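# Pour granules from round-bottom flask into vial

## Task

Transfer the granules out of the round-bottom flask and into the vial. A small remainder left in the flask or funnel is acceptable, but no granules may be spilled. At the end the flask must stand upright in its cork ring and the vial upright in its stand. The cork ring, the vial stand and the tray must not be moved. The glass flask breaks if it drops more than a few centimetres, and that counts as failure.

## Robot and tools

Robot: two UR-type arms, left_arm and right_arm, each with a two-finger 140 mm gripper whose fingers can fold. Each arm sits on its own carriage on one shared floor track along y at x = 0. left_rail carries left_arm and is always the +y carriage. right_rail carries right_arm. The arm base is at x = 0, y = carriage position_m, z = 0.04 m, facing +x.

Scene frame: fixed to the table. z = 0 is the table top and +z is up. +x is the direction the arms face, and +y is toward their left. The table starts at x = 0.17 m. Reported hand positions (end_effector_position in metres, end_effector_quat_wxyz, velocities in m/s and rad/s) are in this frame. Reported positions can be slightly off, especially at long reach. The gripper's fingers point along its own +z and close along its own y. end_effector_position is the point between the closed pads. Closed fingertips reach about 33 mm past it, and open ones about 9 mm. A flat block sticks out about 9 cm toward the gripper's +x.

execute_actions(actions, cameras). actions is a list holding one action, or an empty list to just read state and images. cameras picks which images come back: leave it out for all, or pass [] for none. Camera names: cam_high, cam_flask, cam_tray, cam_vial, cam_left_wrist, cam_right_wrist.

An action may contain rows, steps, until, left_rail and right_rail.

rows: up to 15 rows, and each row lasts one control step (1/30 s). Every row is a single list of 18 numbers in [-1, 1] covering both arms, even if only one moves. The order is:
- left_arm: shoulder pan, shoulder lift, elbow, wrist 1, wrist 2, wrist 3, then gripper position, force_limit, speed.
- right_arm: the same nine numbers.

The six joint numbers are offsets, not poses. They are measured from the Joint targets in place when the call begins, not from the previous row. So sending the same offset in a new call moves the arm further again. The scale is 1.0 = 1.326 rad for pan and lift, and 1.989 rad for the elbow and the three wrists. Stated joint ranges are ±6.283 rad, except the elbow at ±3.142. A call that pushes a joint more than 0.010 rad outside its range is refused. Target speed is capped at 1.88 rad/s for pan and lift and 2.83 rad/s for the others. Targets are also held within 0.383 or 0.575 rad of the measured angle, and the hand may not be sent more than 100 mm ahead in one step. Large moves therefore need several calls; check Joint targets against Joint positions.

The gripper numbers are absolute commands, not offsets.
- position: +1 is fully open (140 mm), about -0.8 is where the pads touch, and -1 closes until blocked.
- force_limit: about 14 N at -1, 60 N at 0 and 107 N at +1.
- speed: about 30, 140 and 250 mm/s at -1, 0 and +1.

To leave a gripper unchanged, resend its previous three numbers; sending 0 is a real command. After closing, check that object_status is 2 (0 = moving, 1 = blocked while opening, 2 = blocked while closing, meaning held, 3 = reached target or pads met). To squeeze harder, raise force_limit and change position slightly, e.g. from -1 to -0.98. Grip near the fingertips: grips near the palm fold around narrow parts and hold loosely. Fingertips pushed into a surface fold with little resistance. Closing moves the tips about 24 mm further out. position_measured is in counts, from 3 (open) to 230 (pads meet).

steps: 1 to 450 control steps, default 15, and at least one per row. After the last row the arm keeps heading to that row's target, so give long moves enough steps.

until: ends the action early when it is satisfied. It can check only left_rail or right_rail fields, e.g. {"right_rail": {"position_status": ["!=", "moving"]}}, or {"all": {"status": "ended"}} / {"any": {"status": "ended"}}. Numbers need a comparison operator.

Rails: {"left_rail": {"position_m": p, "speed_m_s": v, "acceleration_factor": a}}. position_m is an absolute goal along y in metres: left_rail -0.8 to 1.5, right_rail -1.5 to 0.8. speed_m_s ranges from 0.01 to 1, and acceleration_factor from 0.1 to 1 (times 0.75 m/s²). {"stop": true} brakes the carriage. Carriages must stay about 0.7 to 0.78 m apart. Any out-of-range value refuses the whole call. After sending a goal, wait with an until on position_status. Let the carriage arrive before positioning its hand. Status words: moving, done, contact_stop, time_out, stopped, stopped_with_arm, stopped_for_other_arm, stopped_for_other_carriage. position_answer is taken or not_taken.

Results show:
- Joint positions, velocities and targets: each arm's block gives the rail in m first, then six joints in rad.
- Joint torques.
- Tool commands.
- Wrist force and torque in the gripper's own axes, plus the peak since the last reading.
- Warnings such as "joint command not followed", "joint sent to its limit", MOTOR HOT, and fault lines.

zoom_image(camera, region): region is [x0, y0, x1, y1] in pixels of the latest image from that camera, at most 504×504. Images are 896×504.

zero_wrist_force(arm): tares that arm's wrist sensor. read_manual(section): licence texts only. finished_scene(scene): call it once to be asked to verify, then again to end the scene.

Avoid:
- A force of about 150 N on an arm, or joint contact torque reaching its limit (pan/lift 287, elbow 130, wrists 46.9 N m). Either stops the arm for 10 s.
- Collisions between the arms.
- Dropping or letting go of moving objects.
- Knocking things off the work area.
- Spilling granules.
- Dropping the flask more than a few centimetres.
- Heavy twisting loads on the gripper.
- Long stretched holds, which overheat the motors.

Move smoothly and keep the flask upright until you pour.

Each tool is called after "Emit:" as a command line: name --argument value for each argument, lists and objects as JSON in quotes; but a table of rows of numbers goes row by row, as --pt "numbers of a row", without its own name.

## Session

Scene 1 is finished and done. Starting scene 2 with a look at the state and all cameras.

Emit:
execute_actions --actions '[]'

Scene clock: 0.00 s.
left_arm: end_effector_position=(+0.6290, +1.1759, +0.1760) position_measured=3 object_status=3 end_effector_quat_wxyz=(+0.000, +0.000, +1.000, +0.000) end_effector_velocity=(+0.000, +0.001, +0.000) end_effector_angular_velocity=(+0.001, -0.001, +0.001) | right_arm: end_effector_position=(+0.6290, -1.2021, +0.1760) position_measured=3 object_status=3 end_effector_quat_wxyz=(+0.000, +0.000, +1.000, +0.000) end_effector_velocity=(-0.001, +0.001, -0.001) end_effector_angular_velocity=(+0.000, +0.002, +0.001)
Joint positions: left_arm=[1.176 -0.281 -1.556 2.144 -2.158 -1.571 -0.281] | right_arm=[-1.202 -0.281 -1.556 2.144 -2.158 -1.571 -0.281]
Joint velocities: left_arm=[0 0.001 0 0 -0.001 0.001 0] | right_arm=[0 0.001 0.001 0 0.001 0 0]
Joint torques (N m): no reading
Wrist force (N): no reading
Wrist torque (N m): no reading
Wrist force, peak (N): no reading
Joint targets: left_arm=[1.176 -0.281 -1.556 2.144 -2.158 -1.571 -0.280] | right_arm=[-1.202 -0.280 -1.556 2.144 -2.158 -1.571 -0.280]
Tool commands: left_gripper/position=+1.0 left_gripper/force_limit=+1.0 left_gripper/speed=+1.0 right_gripper/position=+1.0 right_gripper/force_limit=+1.0 right_gripper/speed=+1.0
left_rail: position_m=1.176 position_status=done
right_rail: position_m=-1.202 position_status=done

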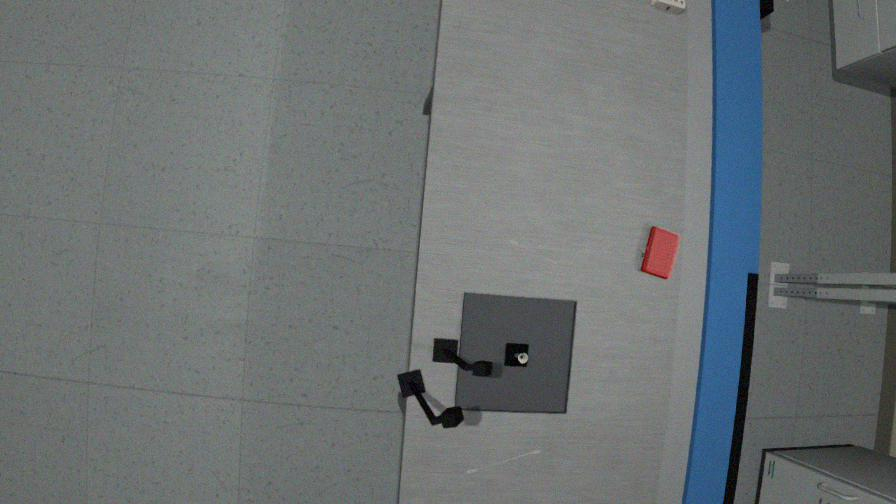

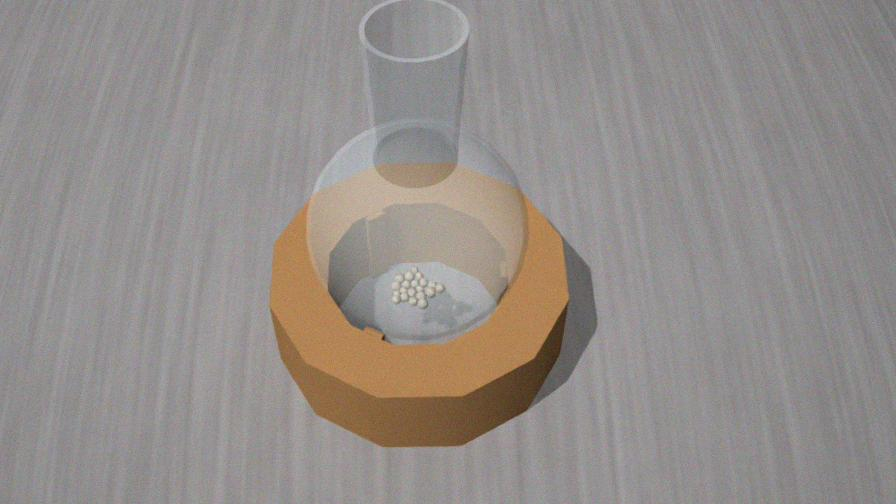

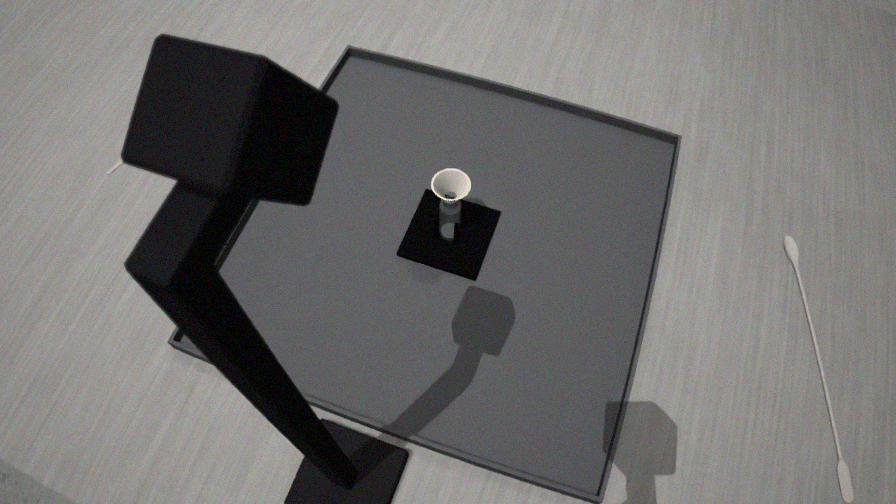

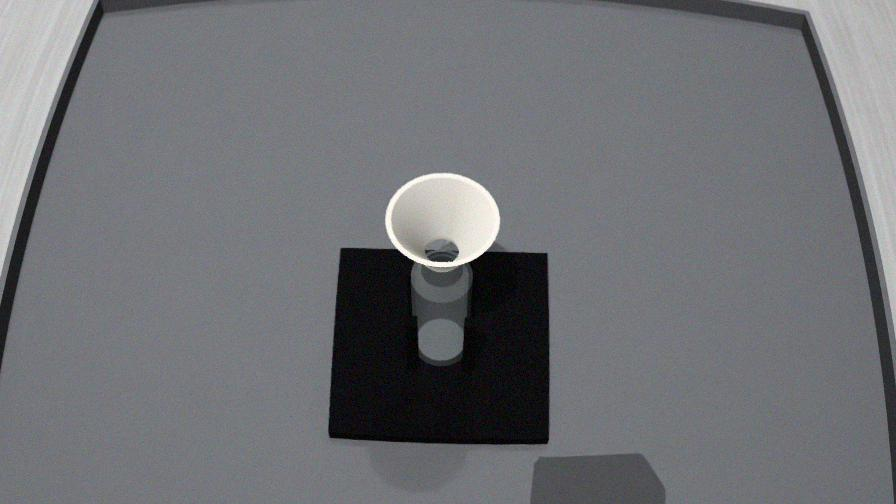

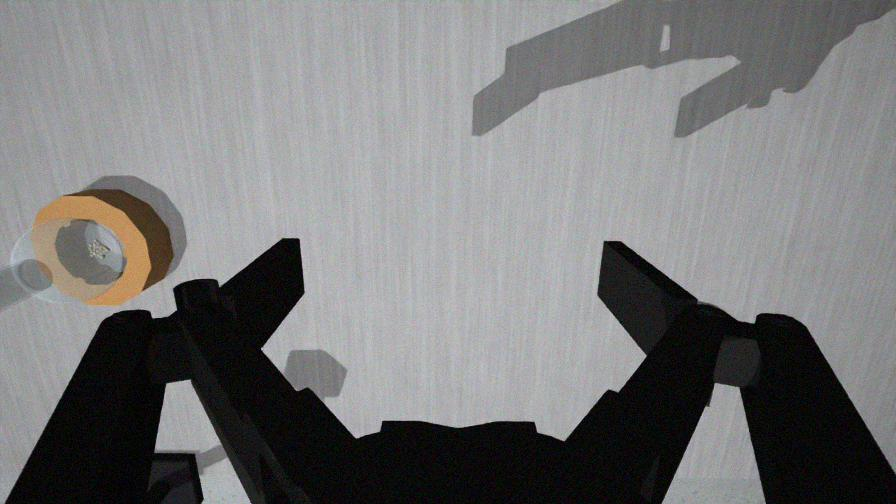

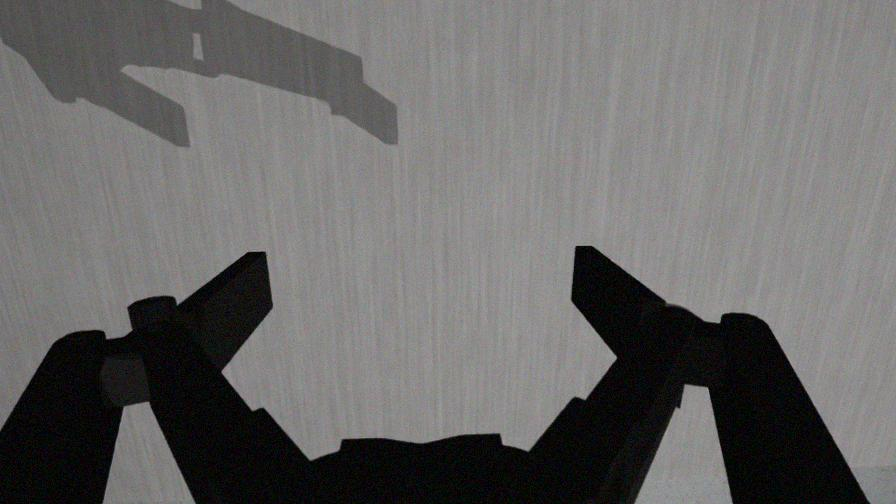

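Emit:
zoom_image --camera "cam_left_wrist" --region '[0, 140, 240, 340]'

Emit:
zoom_image --camera "cam_high" --region '[380, 200, 720, 504]'

Emit:
zoom_image --camera "cam_flask" --region '[250, 0, 610, 460]'

Scaled by 2.100 from the camera's 896x504 image, which has a finer 1280x720 frame.

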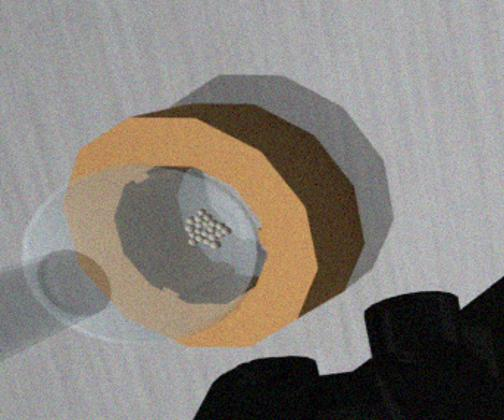

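Scaled by 1.482 from the camera's 896x504 image, which has a finer 1280x720 frame.

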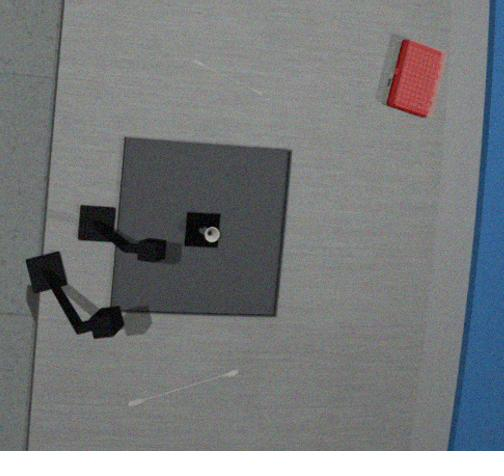

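Scaled by 1.096 from the camera's 896x504 image, which has a finer 1280x720 frame.

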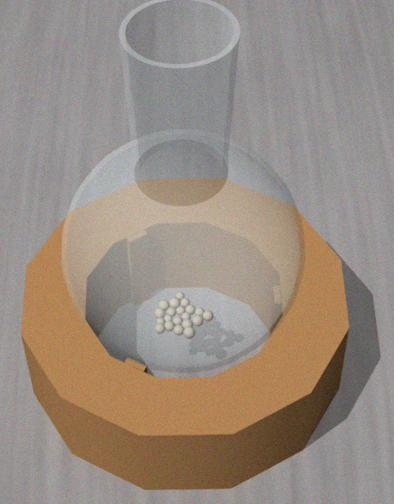

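Emit:
execute_actions --actions '[{"rows": [[0,-0.000219,0.000710,0.001944,0.005014,0.000448,-0.1,-0.2,0.0,0,0,0,0,0,0,1,1,1],[0,-0.000839,0.002716,0.007438,0.019186,0.001713,-0.1,-0.2,0.0,0,0,0,0,0,0,1,1,1],[0,-0.001796,0.005813,0.015918,0.041056,0.003667,-0.1,-0.2,0.0,0,0,0,0,0,0,1,1,1],[0,-0.003028,0.009803,0.026846,0.069243,0.006184,-0.1,-0.2,0.0,0,0,0,0,0,0,1,1,1],[0,-0.004477,0.014493,0.039687,0.102364,0.009142,-0.1,-0.2,0.0,0,0,0,0,0,0,1,1,1],[0,-0.006078,0.019674,0.053875,0.138959,0.012410,-0.1,-0.2,0.0,0,0,0,0,0,0,1,1,1],[0,-0.007771,0.025157,0.068890,0.177686,0.015869,-0.1,-0.2,0.0,0,0,0,0,0,0,1,1,1],[0,-0.009495,0.030734,0.084165,0.217085,0.019387,-0.1,-0.2,0.0,0,0,0,0,0,0,1,1,1],[0,-0.011188,0.036217,0.099180,0.255812,0.022846,-0.1,-0.2,0.0,0,0,0,0,0,0,1,1,1],[0,-0.012789,0.041398,0.113368,0.292407,0.026114,-0.1,-0.2,0.0,0,0,0,0,0,0,1,1,1],[0,-0.014238,0.046088,0.126209,0.325528,0.029072,-0.1,-0.2,0.0,0,0,0,0,0,0,1,1,1],[0,-0.015470,0.050078,0.137137,0.353715,0.031589,-0.1,-0.2,0.0,0,0,0,0,0,0,1,1,1],[0,-0.016427,0.053175,0.145617,0.375585,0.033543,-0.1,-0.2,0.0,0,0,0,0,0,0,1,1,1],[0,-0.017047,0.055181,0.151111,0.389757,0.034808,-0.1,-0.2,0.0,0,0,0,0,0,0,1,1,1],[0,-0.017266,0.055891,0.153055,0.394771,0.035256,-0.1,-0.2,0.0,0,0,0,0,0,0,1,1,1]], "steps": 18}]' --cameras '[]'

Scene clock: 121.40 s.
left_arm: end_effector_position=(+0.5563, +1.4473, +0.2074) position_measured=141 object_status=3 end_effector_quat_wxyz=(-0.084, +0.106, +0.903, +0.408) end_effector_velocity=(+0.000, +0.000, +0.001) end_effector_angular_velocity=(+0.002, -0.001, +0.000) | right_arm: end_effector_position=(+0.6290, -1.2021, +0.1760) position_measured=3 object_status=3 end_effector_quat_wxyz=(+0.000, +0.000, +1.000, +0.000) end_effector_velocity=(+0.000, +0.000, +0.000) end_effector_angular_velocity=(-0.001, -0.001, +0.001)
Joint positions: left_arm=[1.176 -0.281 -1.579 2.255 -1.854 -0.786 -0.21] | right_arm=[-1.202 -0.281 -1.556 2.144 -2.158 -1.571 -0.281]
Joint velocities: left_arm=[0 0 0 0 0.001 0.002 -0.002] | right_arm=[0 0.001 0 0 -0.001 0 0]
Joint torques (N m): left_arm=[-0.87 -52.18 -26.05 -1.44 5.78 3.04] | right_arm=[-1.46 -45.83 -41.44 -4.89 0.2 0.69]
Wrist force (N): left_arm=[-0.5 -0.2 0.7] | right_arm=[0.4 0.4 0.3]
Wrist torque (N m): left_arm=[0.04 0.12 -0.02] | right_arm=[0.08 -0.09 0.00]
Wrist force, peak (N): left_arm=[-1.7 -2.9 -1.2] | right_arm=[0.9 -0.2 0.3]
Joint targets: left_arm=[1.176 -0.281 -1.579 2.255 -1.854 -0.786 -0.210] | right_arm=[-1.202 -0.280 -1.556 2.144 -2.158 -1.571 -0.280]
left_rail: position_m=1.176 position_status=done
right_rail: position_m=-1.202 position_status=done
No camera images: "cameras" was empty.

Emit:
execute_actions --actions '[{"rows": [[0,-0.000219,0.000710,0.001944,0.005014,0.000448,-0.1,-0.2,0.0,0,0,0,0,0,0,1,1,1],[0,-0.000839,0.002716,0.007438,0.019186,0.001713,-0.1,-0.2,0.0,0,0,0,0,0,0,1,1,1],[0,-0.001796,0.005813,0.015918,0.041056,0.003667,-0.1,-0.2,0.0,0,0,0,0,0,0,1,1,1],[0,-0.003028,0.009803,0.026846,0.069243,0.006184,-0.1,-0.2,0.0,0,0,0,0,0,0,1,1,1],[0,-0.004477,0.014493,0.039687,0.102364,0.009142,-0.1,-0.2,0.0,0,0,0,0,0,0,1,1,1],[0,-0.006078,0.019674,0.053875,0.138959,0.012410,-0.1,-0.2,0.0,0,0,0,0,0,0,1,1,1],[0,-0.007771,0.025157,0.068890,0.177686,0.015869,-0.1,-0.2,0.0,0,0,0,0,0,0,1,1,1],[0,-0.009495,0.030734,0.084165,0.217085,0.019387,-0.1,-0.2,0.0,0,0,0,0,0,0,1,1,1],[0,-0.011188,0.036217,0.099180,0.255812,0.022846,-0.1,-0.2,0.0,0,0,0,0,0,0,1,1,1],[0,-0.012789,0.041398,0.113368,0.292407,0.026114,-0.1,-0.2,0.0,0,0,0,0,0,0,1,1,1],[0,-0.014238,0.046088,0.126209,0.325528,0.029072,-0.1,-0.2,0.0,0,0,0,0,0,0,1,1,1],[0,-0.015470,0.050078,0.137137,0.353715,0.031589,-0.1,-0.2,0.0,0,0,0,0,0,0,1,1,1],[0,-0.016427,0.053175,0.145617,0.375585,0.033543,-0.1,-0.2,0.0,0,0,0,0,0,0,1,1,1],[0,-0.017047,0.055181,0.151111,0.389757,0.034808,-0.1,-0.2,0.0,0,0,0,0,0,0,1,1,1],[0,-0.017266,0.055891,0.153055,0.394771,0.035256,-0.1,-0.2,0.0,0,0,0,0,0,0,1,1,1]], "steps": 18}]' --cameras '[]'

Scene clock: 301.00 s.
left_arm: end_effector_position=(+0.6019, +1.5381, +0.3528) position_measured=141 object_status=3 end_effector_quat_wxyz=(-0.128, +0.315, +0.633, +0.695) end_effector_velocity=(+0.000, +0.000, +0.000) end_effector_angular_velocity=(+0.002, +0.001, -0.001) | right_arm: end_effector_position=(+0.6290, -1.2021, +0.1760) position_measured=3 object_status=3 end_effector_quat_wxyz=(+0.000, +0.000, +1.000, +0.000) end_effector_velocity=(+0.000, +0.001, +0.000) end_effector_angular_velocity=(+0.001, +0.000, +0.001)
Joint positions: left_arm=[1.176 -0.28 -1.602 2.366 -1.55 -0.001 -0.14] | right_arm=[-1.202 -0.281 -1.556 2.144 -2.158 -1.571 -0.281]
Joint velocities: left_arm=[0 0 0 0 0.001 0.002 0] | right_arm=[0 0 0 0 0 0.001 0]
Joint torques (N m): left_arm=[1.6 -47.5 -23.37 -1.11 4.96 2.89] | right_arm=[4.03 -46.78 -40.94 -4.11 0.64 0.67]
Wrist force (N): left_arm=[-1.3 -0.8 0.7] | right_arm=[0.2 0.1 0.1]
Wrist torque (N m): left_arm=[-0.01 0.16 -0.05] | right_arm=[0.03 -0.04 0.00]
Wrist force, peak (N): left_arm=[0.4 -0.6 2.1] | right_arm=[0.7 0.1 0.6]
Joint targets: left_arm=[1.176 -0.281 -1.602 2.366 -1.550 -0.001 -0.140] | right_arm=[-1.202 -0.280 -1.556 2.144 -2.158 -1.571 -0.280]
left_rail: position_m=1.176 position_status=done
right_rail: position_m=-1.202 position_status=done
No camera images: "cameras" was empty.

Emit:
execute_actions --actions '[{"left_rail": {"position_m": 0.899}, "rows": [[0,-0.000219,0.000710,0.001944,0.005014,0.000448,-0.1,-0.2,0.0,0,0,0,0,0,0,1,1,1],[0,-0.000839,0.002716,0.007438,0.019186,0.001713,-0.1,-0.2,0.0,0,0,0,0,0,0,1,1,1],[0,-0.001796,0.005813,0.015918,0.041056,0.003667,-0.1,-0.2,0.0,0,0,0,0,0,0,1,1,1],[0,-0.003028,0.009803,0.026846,0.069243,0.006184,-0.1,-0.2,0.0,0,0,0,0,0,0,1,1,1],[0,-0.004477,0.014493,0.039687,0.102364,0.009142,-0.1,-0.2,0.0,0,0,0,0,0,0,1,1,1],[0,-0.006078,0.019674,0.053875,0.138959,0.012410,-0.1,-0.2,0.0,0,0,0,0,0,0,1,1,1],[0,-0.007771,0.025157,0.068890,0.177686,0.015869,-0.1,-0.2,0.0,0,0,0,0,0,0,1,1,1],[0,-0.009495,0.030734,0.084165,0.217085,0.019387,-0.1,-0.2,0.0,0,0,0,0,0,0,1,1,1],[0,-0.011188,0.036217,0.099180,0.255812,0.022846,-0.1,-0.2,0.0,0,0,0,0,0,0,1,1,1],[0,-0.012789,0.041398,0.113368,0.292407,0.026114,-0.1,-0.2,0.0,0,0,0,0,0,0,1,1,1],[0,-0.014238,0.046088,0.126209,0.325528,0.029072,-0.1,-0.2,0.0,0,0,0,0,0,0,1,1,1],[0,-0.015470,0.050078,0.137137,0.353715,0.031589,-0.1,-0.2,0.0,0,0,0,0,0,0,1,1,1],[0,-0.016427,0.053175,0.145617,0.375585,0.033543,-0.1,-0.2,0.0,0,0,0,0,0,0,1,1,1],[0,-0.017047,0.055181,0.151111,0.389757,0.034808,-0.1,-0.2,0.0,0,0,0,0,0,0,1,1,1],[0,-0.017266,0.055891,0.153055,0.394771,0.035256,-0.1,-0.2,0.0,0,0,0,0,0,0,1,1,1]], "steps": 18}]' --cameras '[]'

Scene clock: 316.33 s.
left_arm: end_effector_position=(+0.7022, +1.1289, +0.3837) position_measured=141 object_status=3 end_effector_quat_wxyz=(-0.076, +0.544, +0.263, +0.793) end_effector_velocity=(+0.000, -0.002, +0.000) end_effector_angular_velocity=(-0.001, -0.001, -0.001) | right_arm: end_effector_position=(+0.6290, -1.2021, +0.1760) position_measured=3 object_status=3 end_effector_quat_wxyz=(+0.000, +0.000, +1.000, +0.000) end_effector_velocity=(+0.000, -0.002, +0.000) end_effector_angular_velocity=(+0.000, +0.002, -0.002)
Joint positions: left_arm=[0.899 -0.28 -1.625 2.477 -1.245 0.784 -0.07] | right_arm=[-1.202 -0.281 -1.556 2.144 -2.158 -1.571 -0.281]
Joint velocities: left_arm=[-0.001 0 0 0 0 0.001 -0.001] | right_arm=[0 -0.002 0.001 -0.001 0.002 -0.001 -0.001]
Joint torques (N m): left_arm=[0.48 -42.7 -21.81 -1.95 3.76 2.92] | right_arm=[-0.05 -46.55 -41.69 -3.73 0.38 0.97]
Wrist force (N): left_arm=[-1.1 -1.2 1.2] | right_arm=[0.3 0.0 0.4]
Wrist torque (N m): left_arm=[0.02 0.08 -0.07] | right_arm=[0.01 -0.05 0.00]
Wrist force, peak (N): left_arm=[-0.1 -2.1 3.2] | right_arm=[0.4 0.4 0.6]
Joint targets: left_arm=[0.899 -0.281 -1.625 2.477 -1.245 0.784 -0.070] | right_arm=[-1.202 -0.280 -1.556 2.144 -2.158 -1.571 -0.280]
left_rail: position_m=0.899 position_status=done
right_rail: position_m=-1.202 position_status=done
No camera images: "cameras" was empty.

Emit:
execute_actions --actions '[{"rows": [[0,-0.000219,0.000710,0.001944,0.005014,0.000448,-0.1,-0.2,0.0,0,0,0,0,0,0,1,1,1],[0,-0.000839,0.002716,0.007438,0.019186,0.001713,-0.1,-0.2,0.0,0,0,0,0,0,0,1,1,1],[-0.0001,-0.001796,0.005813,0.015918,0.041056,0.003667,-0.1,-0.2,0.0,0,0,0,0,0,0,1,1,1],[-0.0001,-0.003028,0.009803,0.026846,0.069243,0.006184,-0.1,-0.2,0.0,0,0,0,0,0,0,1,1,1],[-0.0002,-0.004477,0.014493,0.039687,0.102364,0.009142,-0.1,-0.2,0.0,0,0,0,0,0,0,1,1,1],[-0.0003,-0.006078,0.019674,0.053875,0.138959,0.012410,-0.1,-0.2,0.0,0,0,0,0,0,0,1,1,1],[-0.0003,-0.007771,0.025157,0.068890,0.177686,0.015869,-0.1,-0.2,0.0,0,0,0,0,0,0,1,1,1],[-0.0004,-0.009495,0.030734,0.084165,0.217085,0.019387,-0.1,-0.2,0.0,0,0,0,0,0,0,1,1,1],[-0.0005,-0.011188,0.036217,0.099180,0.255812,0.022846,-0.1,-0.2,0.0,0,0,0,0,0,0,1,1,1],[-0.0006,-0.012789,0.041398,0.113368,0.292407,0.026114,-0.1,-0.2,0.0,0,0,0,0,0,0,1,1,1],[-0.0006,-0.014238,0.046088,0.126209,0.325528,0.029072,-0.1,-0.2,0.0,0,0,0,0,0,0,1,1,1],[-0.0007,-0.015470,0.050078,0.137137,0.353715,0.031589,-0.1,-0.2,0.0,0,0,0,0,0,0,1,1,1],[-0.0007,-0.016427,0.053175,0.145617,0.375585,0.033543,-0.1,-0.2,0.0,0,0,0,0,0,0,1,1,1],[-0.000754,-0.017047,0.055181,0.151111,0.389757,0.034808,-0.1,-0.2,0.0,0,0,0,0,0,0,1,1,1],[-0.000754,-0.017266,0.055891,0.153055,0.394771,0.035256,-0.1,-0.2,0.0,0,0,0,0,0,0,1,1,1]], "steps": 18}]' --cameras '["cam_left_wrist", "cam_flask"]'

Scene clock: 329.23 s.
left_arm: end_effector_position=(+0.6544, +0.8923, +0.2506) position_measured=141 object_status=3 end_effector_quat_wxyz=(+0.098, +0.700, -0.098, +0.701) end_effector_velocity=(-0.001, -0.002, -0.001) end_effector_angular_velocity=(+0.000, +0.002, -0.005) | right_arm: end_effector_position=(+0.6290, -1.2021, +0.1760) position_measured=3 object_status=3 end_effector_quat_wxyz=(+0.000, +0.000, +1.000, +0.000) end_effector_velocity=(+0.001, +0.000, +0.001) end_effector_angular_velocity=(+0.000, -0.001, +0.001)
Joint positions: left_arm=[0.899 -0.281 -1.648 2.588 -0.942 1.567 0] | right_arm=[-1.202 -0.281 -1.556 2.144 -2.158 -1.571 -0.281]
Joint velocities: left_arm=[0 -0.001 0 0.001 0.001 0.004 0] | right_arm=[0 0.001 0 -0.001 0 0 -0.001]
Joint torques (N m): left_arm=[-11.06 -36.84 -17.88 -1.21 3.52 2.95] | right_arm=[-0.97 -45.58 -41.37 -4.2 0.46 0.93]
Wrist force (N): left_arm=[-1.2 -0.8 1.5] | right_arm=[0.3 -0.1 0.1]
Wrist torque (N m): left_arm=[0.04 0.14 -0.09] | right_arm=[-0.02 -0.05 0.00]
Wrist force, peak (N): left_arm=[0.0 -1.7 3.2] | right_arm=[0.0 0.5 0.5]
Joint targets: left_arm=[0.899 -0.281 -1.648 2.588 -0.941 1.568 0.000] | right_arm=[-1.202 -0.280 -1.556 2.144 -2.158 -1.571 -0.280]
left_rail: position_m=0.899 position_status=done
right_rail: position_m=-1.202 position_status=done
Images, in order (width x height): cam_flask 896x504, cam_left_wrist 896x504.

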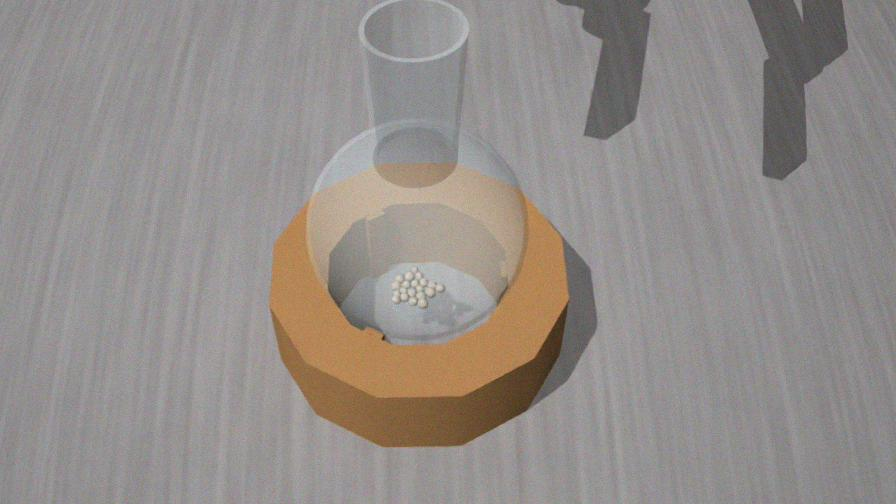

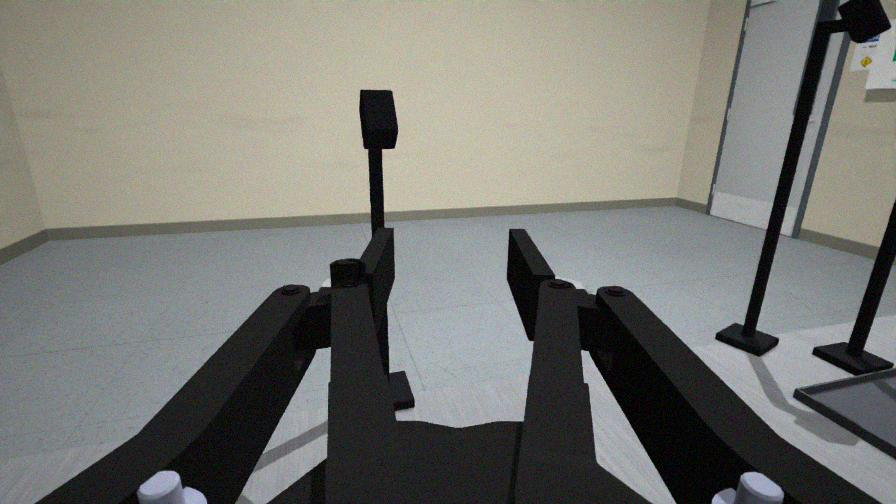

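Emit:
execute_actions --actions '[{"rows": [[0,0.003522,0.000566,-0.002913,0,0,-0.1,-0.2,0.0,0,0,0,0,0,0,1,1,1],[0,0.013081,0.002101,-0.010821,0.0002,0,-0.1,-0.2,0.0,0,0,0,0,0,0,1,1,1],[0,0.027167,0.004363,-0.022475,0.0003,0,-0.1,-0.2,0.0,0,0,0,0,0,0,1,1,1],[0,0.044273,0.007110,-0.036626,0.0004,0,-0.1,-0.2,0.0,0,0,0,0,0,0,1,1,1],[0,0.062888,0.010100,-0.052025,0.0006,0,-0.1,-0.2,0.0,0,0,0,0,0,0,1,1,1],[0,0.081502,0.013090,-0.067424,0.0007,0,-0.1,-0.2,0.0,0,0,0,0,0,0,1,1,1],[0,0.098608,0.015837,-0.081575,0.0008,0,-0.1,-0.2,0.0,0,0,0,0,0,0,1,1,1],[0,0.112694,0.018099,-0.093229,0.0009,0,-0.1,-0.2,0.0,0,0,0,0,0,0,1,1,1],[0,0.122253,0.019634,-0.101137,0.001,0,-0.1,-0.2,0.0,0,0,0,0,0,0,1,1,1],[0,0.125775,0.020200,-0.104050,0.001,0,-0.1,-0.2,0.0,0,0,0,0,0,0,1,1,1]], "steps": 14}]' --cameras '["cam_left_wrist", "cam_flask"]'

Scene clock: 356.03 s.
left_arm: end_effector_position=(+0.6542, +0.8915, +0.1906) position_measured=141 object_status=3 end_effector_quat_wxyz=(+0.099, +0.700, -0.099, +0.701) end_effector_velocity=(+0.000, -0.001, +0.000) end_effector_angular_velocity=(+0.001, -0.001, -0.001) | right_arm: end_effector_position=(+0.6290, -1.2021, +0.1760) position_measured=3 object_status=3 end_effector_quat_wxyz=(+0.000, +0.000, +1.000, +0.000) end_effector_velocity=(+0.000, -0.001, +0.000) end_effector_angular_velocity=(+0.000, +0.001, -0.001)
Joint positions: left_arm=[0.899 -0.281 -1.481 2.628 -1.148 1.57 0] | right_arm=[-1.202 -0.281 -1.556 2.144 -2.158 -1.571 -0.281]
Joint velocities: left_arm=[0 -0.001 0.002 0 -0.003 0 0.001] | right_arm=[0 -0.001 0 0 0 0 0]
Joint torques (N m): left_arm=[-7.24 -16 -10.1 -4.44 3.16 2.75] | right_arm=[1.07 -44.01 -41.72 -4.26 0.52 0.68]
Wrist force (N): left_arm=[-1.8 -1.2 1.4] | right_arm=[0.1 -0.3 0.4]
Wrist torque (N m): left_arm=[-0.06 0.30 -0.07] | right_arm=[-0.07 -0.02 0.00]
Wrist force, peak (N): left_arm=[-3.6 -1.0 1.2] | right_arm=[0.7 0.3 0.5]
Joint targets: left_arm=[0.899 -0.281 -1.481 2.628 -1.148 1.570 0.000] | right_arm=[-1.202 -0.280 -1.556 2.144 -2.158 -1.571 -0.280]
left_rail: position_m=0.899 position_status=done
right_rail: position_m=-1.202 position_status=done
Images, in order (width x height): cam_flask 896x504, cam_left_wrist 896x504.

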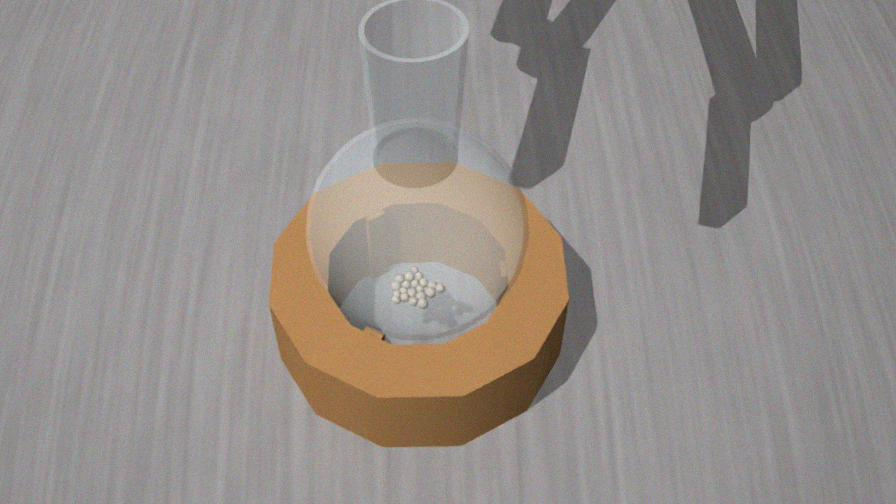

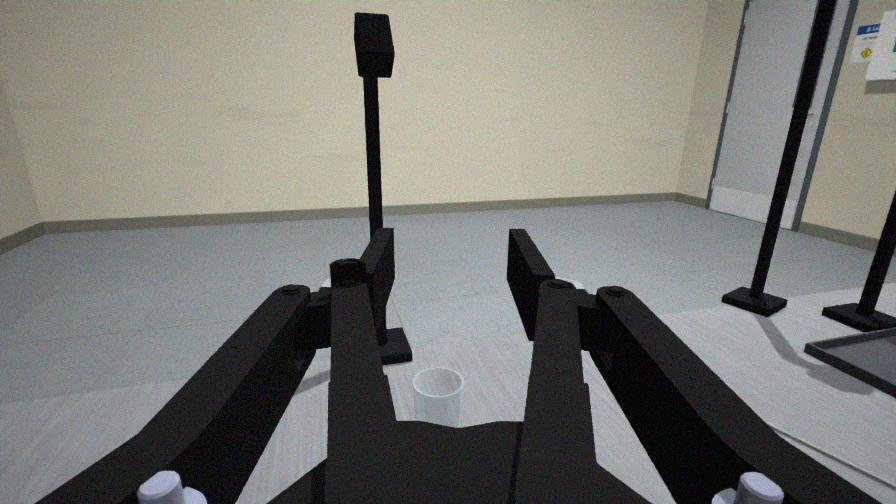

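Emit:
execute_actions --actions '[{"left_rail": {"position_m": 0.9059}, "rows": [[0,0.003989,0.000459,-0.003118,0,0,-0.1,-0.2,0.0,0,0,0,0,0,0,1,1,1],[0,0.014815,0.001704,-0.011581,0,0,-0.1,-0.2,0.0,0,0,0,0,0,0,1,1,1],[0,0.030769,0.003540,-0.024053,0,0,-0.1,-0.2,0.0,0,0,0,0,0,0,1,1,1],[0,0.050142,0.005769,-0.039197,0,0,-0.1,-0.2,0.0,0,0,0,0,0,0,1,1,1],[0,0.071225,0.008194,-0.055678,0,0,-0.1,-0.2,0.0,0,0,0,0,0,0,1,1,1],[0,0.092308,0.010619,-0.072158,0,0,-0.1,-0.2,0.0,0,0,0,0,0,0,1,1,1],[0,0.111681,0.012848,-0.087302,0,0,-0.1,-0.2,0.0,0,0,0,0,0,0,1,1,1],[0,0.127635,0.014684,-0.099774,0,0,-0.1,-0.2,0.0,0,0,0,0,0,0,1,1,1],[0,0.138461,0.015929,-0.108237,0,0,-0.1,-0.2,0.0,0,0,0,0,0,0,1,1,1],[0,0.142450,0.016388,-0.111355,0,0,-0.1,-0.2,0.0,0,0,0,0,0,0,1,1,1]], "steps": 15}]' --cameras '["cam_left_wrist", "cam_flask"]'

Scene clock: 392.27 s.
left_arm: end_effector_position=(+0.6479, +0.9002, +0.1305) position_measured=141 object_status=3 end_effector_quat_wxyz=(+0.099, +0.700, -0.099, +0.701) end_effector_velocity=(+0.000, -0.001, -0.001) end_effector_angular_velocity=(-0.001, +0.001, -0.002) | right_arm: end_effector_position=(+0.6290, -1.2021, +0.1760) position_measured=3 object_status=3 end_effector_quat_wxyz=(+0.000, +0.000, +1.000, +0.000) end_effector_velocity=(-0.001, +0.000, -0.001) end_effector_angular_velocity=(+0.000, +0.001, +0.000)
Joint positions: left_arm=[0.906 -0.281 -1.293 2.661 -1.369 1.57 0] | right_arm=[-1.202 -0.281 -1.556 2.144 -2.158 -1.571 -0.281]
Joint velocities: left_arm=[0 0 0.003 0 -0.003 0.001 -0.001] | right_arm=[0 0 0 0.001 0 0 0]
Joint torques (N m): left_arm=[-6.13 -20.73 -0.63 -5.19 2.28 2.75] | right_arm=[-1.76 -48.34 -41.52 -4.31 0.18 0.99]
Wrist force (N): left_arm=[-1.7 -1.5 1.1] | right_arm=[0.4 -0.1 -0.1]
Wrist torque (N m): left_arm=[-0.17 0.24 -0.04] | right_arm=[-0.02 -0.09 0.00]
Wrist force, peak (N): left_arm=[-3.5 -1.6 1.0] | right_arm=[-0.3 0.1 0.7]
Joint targets: left_arm=[0.906 -0.281 -1.292 2.661 -1.370 1.570 0.000] | right_arm=[-1.202 -0.280 -1.556 2.144 -2.158 -1.571 -0.280]
left_rail: position_m=0.906 position_status=done
right_rail: position_m=-1.202 position_status=done
Images, in order (width x height): cam_flask 896x504, cam_left_wrist 896x504.

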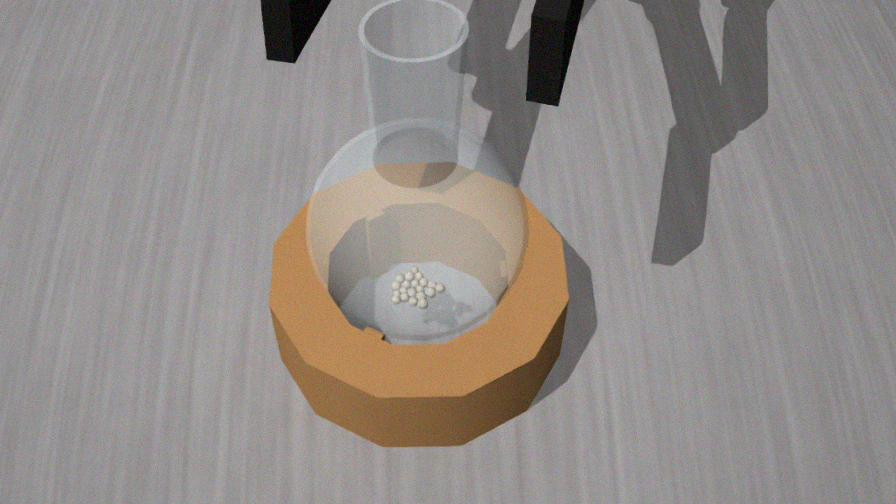

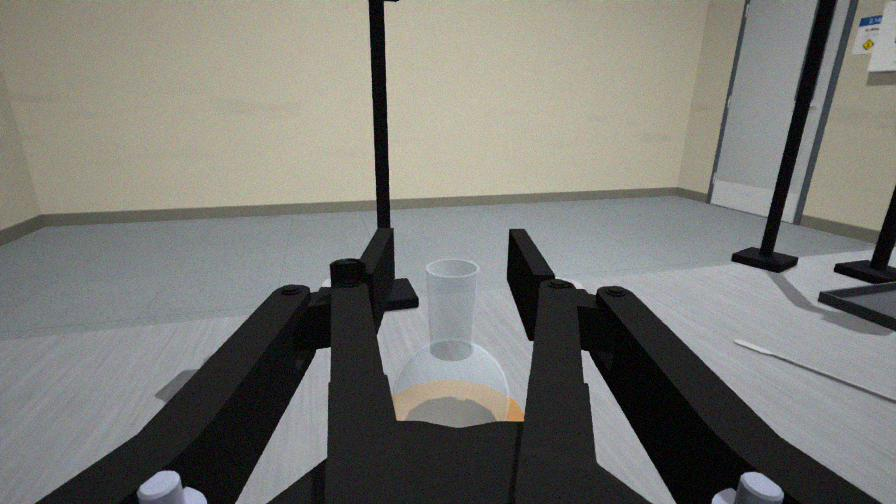

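Emit:
zoom_image --camera "cam_left_wrist" --region '[360, 210, 560, 370]'

Scaled by 2.520 from the camera's 896x504 image, which has a finer 1280x720 frame.

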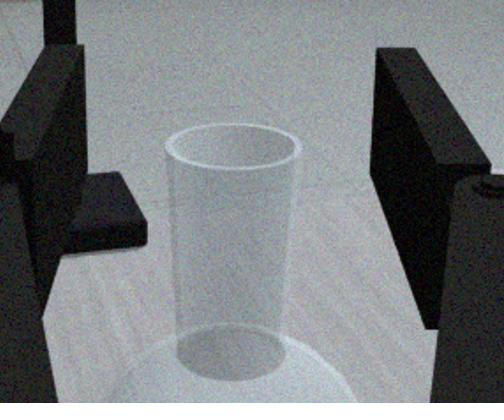

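Emit:
execute_actions --actions '[{"left_rail": {"position_m": 0.9050}, "rows": [[0,0.002481,0.000036,-0.001690,0,0,-0.1,-0.2,0.0,0,0,0,0,0,0,1,1,1],[0,0.009215,0.000135,-0.006278,0,0,-0.1,-0.2,0.0,0,0,0,0,0,0,1,1,1],[0,0.019139,0.000280,-0.013039,0,0,-0.1,-0.2,0.0,0,0,0,0,0,0,1,1,1],[0,0.031189,0.000455,-0.021248,0,0,-0.1,-0.2,0.0,0,0,0,0,0,0,1,1,1],[0,0.044303,0.000647,-0.030183,0,0,-0.1,-0.2,0.0,0,0,0,0,0,0,1,1,1],[0,0.057417,0.000839,-0.039117,0,0,-0.1,-0.2,0.0,0,0,0,0,0,0,1,1,1],[0,0.069467,0.001014,-0.047326,0,0,-0.1,-0.2,0.0,0,0,0,0,0,0,1,1,1],[0,0.079391,0.001159,-0.054087,0,0,-0.1,-0.2,0.0,0,0,0,0,0,0,1,1,1],[0,0.086125,0.001258,-0.058675,0,0,-0.1,-0.2,0.0,0,0,0,0,0,0,1,1,1],[0,0.088606,0.001294,-0.060365,0,0,-0.1,-0.2,0.0,0,0,0,0,0,0,1,1,1]], "steps": 15}]' --cameras '["cam_left_wrist", "cam_flask"]'

Scene clock: 426.23 s.
left_arm: end_effector_position=(+0.6478, +0.8993, +0.0970) position_measured=141 object_status=3 end_effector_quat_wxyz=(+0.099, +0.700, -0.099, +0.701) end_effector_velocity=(+0.000, +0.001, -0.001) end_effector_angular_velocity=(+0.001, +0.000, +0.002) | right_arm: end_effector_position=(+0.6290, -1.2021, +0.1760) position_measured=3 object_status=3 end_effector_quat_wxyz=(+0.000, +0.000, +1.000, +0.000) end_effector_velocity=(+0.000, +0.000, -0.001) end_effector_angular_velocity=(+0.000, +0.001, -0.001)
Joint positions: left_arm=[0.905 -0.281 -1.175 2.664 -1.489 1.57 0] | right_arm=[-1.202 -0.281 -1.556 2.144 -2.158 -1.571 -0.281]
Joint velocities: left_arm=[0 0 0.003 0 -0.003 -0.002 0.001] | right_arm=[0 -0.001 0.001 0 0 0 0]
Joint torques (N m): left_arm=[-4.16 -30.46 4.01 -4.8 1.59 2.82] | right_arm=[3.16 -42.93 -40.61 -4.03 0.23 1.03]
Wrist force (N): left_arm=[-2.0 -1.2 1.3] | right_arm=[0.3 0.1 0.3]
Wrist torque (N m): left_arm=[-0.10 0.31 -0.09] | right_arm=[0.01 -0.06 0.01]
Wrist force, peak (N): left_arm=[-3.0 -1.2 1.5] | right_arm=[0.2 0.1 0.8]
Joint targets: left_arm=[0.905 -0.281 -1.175 2.664 -1.490 1.570 0.000] | right_arm=[-1.202 -0.280 -1.556 2.144 -2.158 -1.571 -0.280]
left_rail: position_m=0.905 position_status=done
right_rail: position_m=-1.202 position_status=done
Images, in order (width x height): cam_flask 896x504, cam_left_wrist 896x504.

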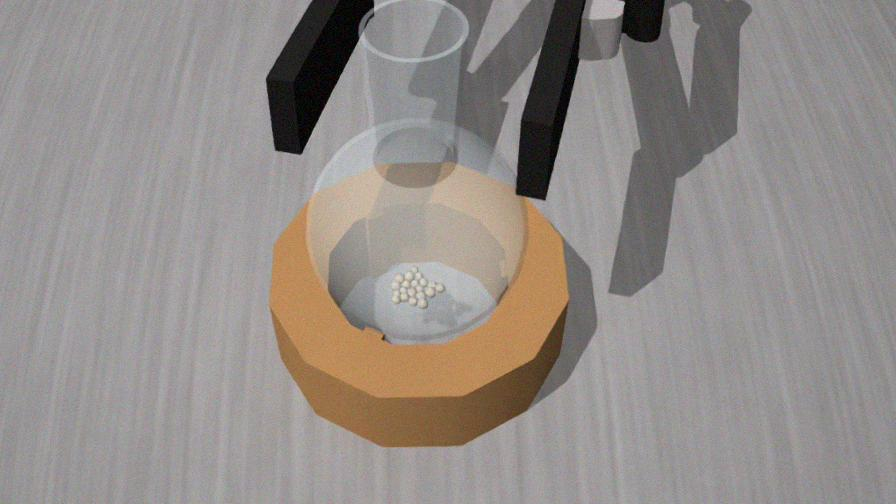

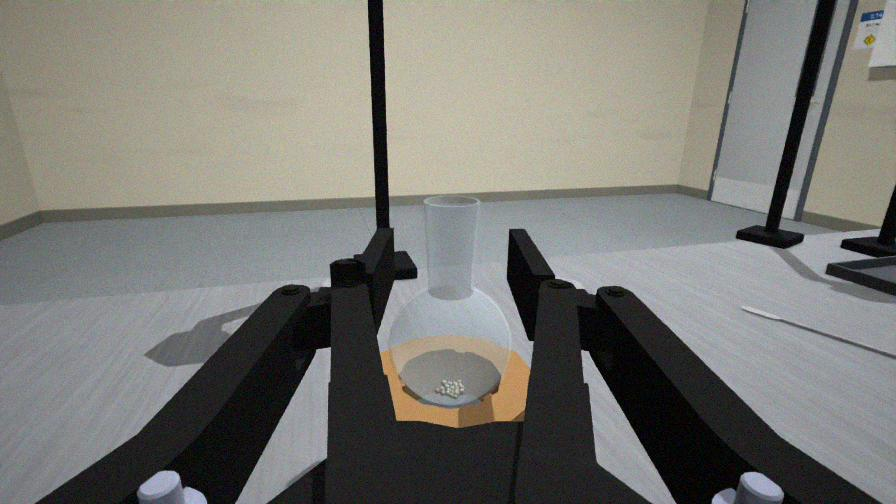

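Emit:
execute_actions --actions '[{"rows": [[0,0,0,0,0,0,-1,-0.2,-0.95,0,0,0,0,0,0,1,1,1]], "steps": 45}]' --cameras '["cam_left_wrist", "cam_flask"]'

Scene clock: 433.43 s.
left_arm: end_effector_position=(+0.6478, +0.8993, +0.0969) position_measured=199 object_status=2 end_effector_quat_wxyz=(+0.099, +0.700, -0.099, +0.701) end_effector_velocity=(+0.000, +0.000, +0.000) end_effector_angular_velocity=(+0.000, -0.001, +0.000) | right_arm: end_effector_position=(+0.6290, -1.2021, +0.1760) position_measured=3 object_status=3 end_effector_quat_wxyz=(+0.000, +0.000, +1.000, +0.000) end_effector_velocity=(+0.000, +0.001, +0.000) end_effector_angular_velocity=(+0.000, +0.000, +0.001)
Joint positions: left_arm=[0.905 -0.281 -1.175 2.664 -1.49 1.57 0] | right_arm=[-1.202 -0.281 -1.556 2.144 -2.158 -1.571 -0.281]
Joint velocities: left_arm=[0 0 0 -0.001 0 0 0] | right_arm=[0 0.001 -0.001 0.001 0 0 0]
Joint torques (N m): left_arm=[-2.84 -31.54 -8.49 -3.8 0.15 2.63] | right_arm=[0.83 -46.9 -41.01 -3.63 0.15 0.79]
Wrist force (N): left_arm=[-1.5 -1.4 0.9] | right_arm=[0.4 -0.2 0.4]
Wrist torque (N m): left_arm=[-0.12 0.21 -0.08] | right_arm=[-0.04 -0.08 0.00]
Wrist force, peak (N): left_arm=[-1.7 -1.4 2.0] | right_arm=[0.7 0.3 0.6]
Joint targets: left_arm=[0.905 -0.281 -1.175 2.664 -1.490 1.570 0.000] | right_arm=[-1.202 -0.280 -1.556 2.144 -2.158 -1.571 -0.280]
left_rail: position_m=0.905 position_status=done
right_rail: position_m=-1.202 position_status=done
Images, in order (width x height): cam_flask 896x504, cam_left_wrist 896x504.

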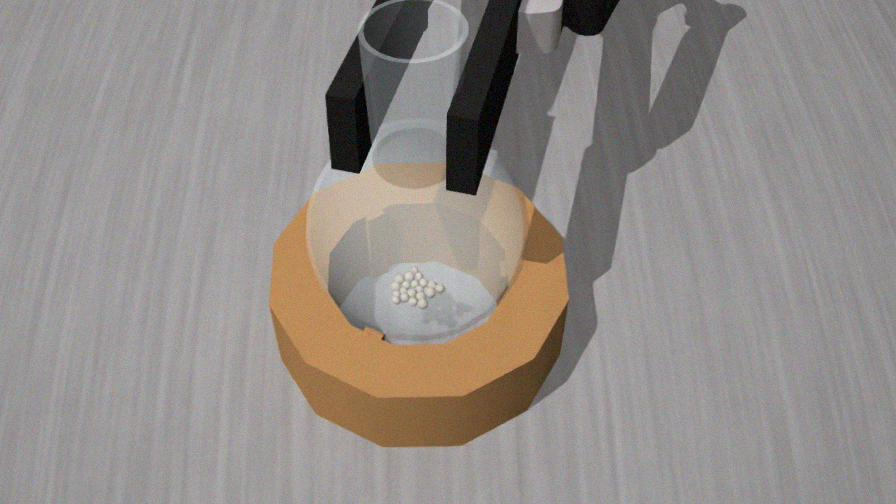

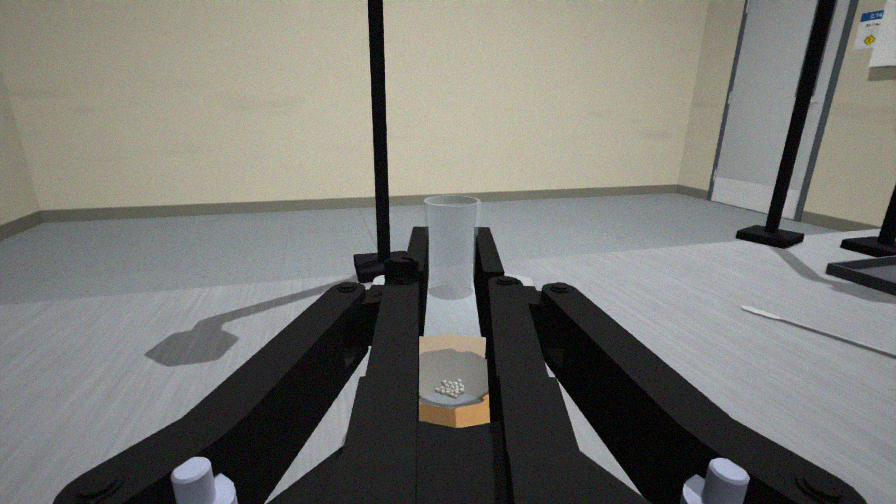

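Emit:
execute_actions --actions '[{"rows": [[0,-0.004649,-0.000415,0.003514,0,0,-1,-0.2,-0.95,0,0,0,0,0,0,1,1,1],[0,-0.017789,-0.001588,0.013447,0,0,-1,-0.2,-0.95,0,0,0,0,0,0,1,1,1],[0,-0.038067,-0.003398,0.028776,0,0,-1,-0.2,-0.95,0,0,0,0,0,0,1,1,1],[0,-0.064202,-0.005731,0.048532,0,0,-1,-0.2,-0.95,0,0,0,0,0,0,1,1,1],[0,-0.094912,-0.008472,0.071747,0,0,-1,-0.2,-0.95,0,0,0,0,0,0,1,1,1],[0,-0.128844,-0.011501,0.097397,0,0,-1,-0.2,-0.95,0,0,0,0,0,0,1,1,1],[0,-0.164751,-0.014707,0.124541,0,0,-1,-0.2,-0.95,0,0,0,0,0,0,1,1,1],[0,-0.201282,-0.017967,0.152155,0,0,-1,-0.2,-0.95,0,0,0,0,0,0,1,1,1],[0,-0.237189,-0.021173,0.179299,0,0,-1,-0.2,-0.95,0,0,0,0,0,0,1,1,1],[0,-0.271121,-0.024202,0.204949,0,0,-1,-0.2,-0.95,0,0,0,0,0,0,1,1,1],[0,-0.301831,-0.026943,0.228164,0,0,-1,-0.2,-0.95,0,0,0,0,0,0,1,1,1],[0,-0.327966,-0.029276,0.247920,0,0,-1,-0.2,-0.95,0,0,0,0,0,0,1,1,1],[0,-0.348244,-0.031086,0.263249,0,0,-1,-0.2,-0.95,0,0,0,0,0,0,1,1,1],[0,-0.361384,-0.032259,0.273182,0,0,-1,-0.2,-0.95,0,0,0,0,0,0,1,1,1],[0,-0.366033,-0.032674,0.276696,0,0,-1,-0.2,-0.95,0,0,0,0,0,0,1,1,1]], "steps": 20}]' --cameras '["cam_left_wrist", "cam_flask"]'

Scene clock: 499.30 s.
left_arm: end_effector_position=(+0.6478, +0.8993, +0.2504) position_measured=199 object_status=2 end_effector_quat_wxyz=(+0.099, +0.700, -0.099, +0.701) end_effector_velocity=(+0.000, +0.000, +0.001) end_effector_angular_velocity=(+0.000, +0.000, +0.000) | right_arm: end_effector_position=(+0.6290, -1.2021, +0.1760) position_measured=3 object_status=3 end_effector_quat_wxyz=(+0.000, +0.000, +1.000, +0.000) end_effector_velocity=(+0.000, -0.001, +0.000) end_effector_angular_velocity=(-0.002, +0.000, -0.001)
Joint positions: left_arm=[0.905 -0.281 -1.66 2.599 -0.94 1.57 0] | right_arm=[-1.202 -0.281 -1.556 2.144 -2.158 -1.571 -0.281]
Joint velocities: left_arm=[0 -0.001 -0.003 0 0.003 -0.001 0] | right_arm=[0 -0.001 0.001 -0.001 0 -0.002 0]
Joint torques (N m): left_arm=[6.15 -37.83 -39.23 -1.39 -1.6 2.46] | right_arm=[2.9 -47.33 -40.22 -4.05 -0.05 1.32]
Wrist force (N): left_arm=[-1.6 -1.2 1.2] | right_arm=[0.5 0.1 0.5]
Wrist torque (N m): left_arm=[-0.05 0.10 -0.09] | right_arm=[0.02 -0.12 0.00]
Wrist force, peak (N): left_arm=[-5.0 -1.3 1.0] | right_arm=[0.7 0.4 0.3]
Joint targets: left_arm=[0.905 -0.281 -1.660 2.599 -0.940 1.570 0.000] | right_arm=[-1.202 -0.280 -1.556 2.144 -2.158 -1.571 -0.280]
left_rail: position_m=0.905 position_status=done
right_rail: position_m=-1.202 position_status=done
Images, in order (width x height): cam_flask 896x504, cam_left_wrist 896x504.

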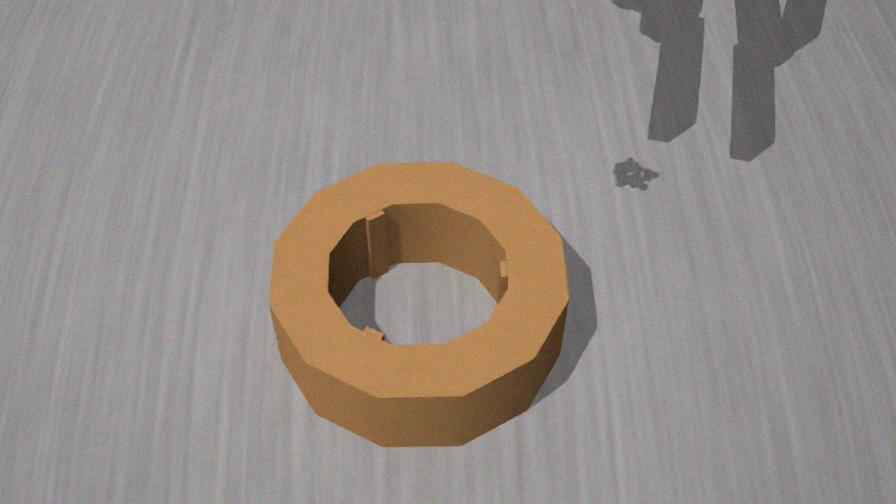

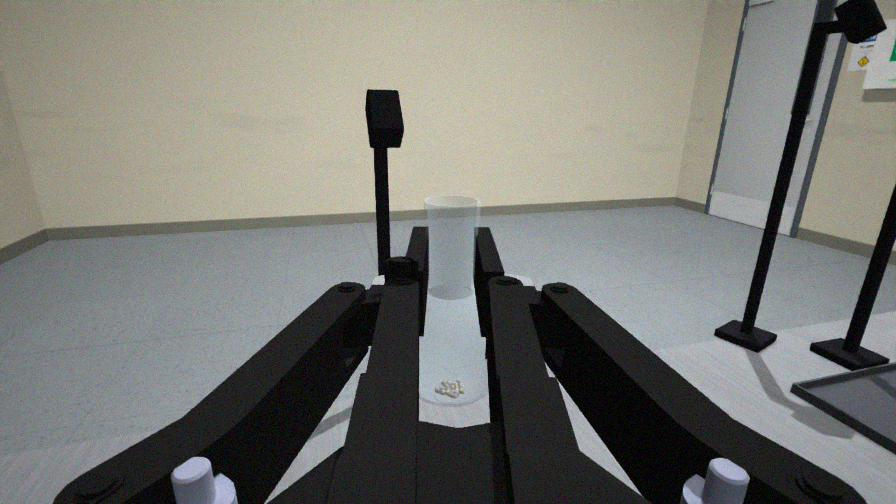

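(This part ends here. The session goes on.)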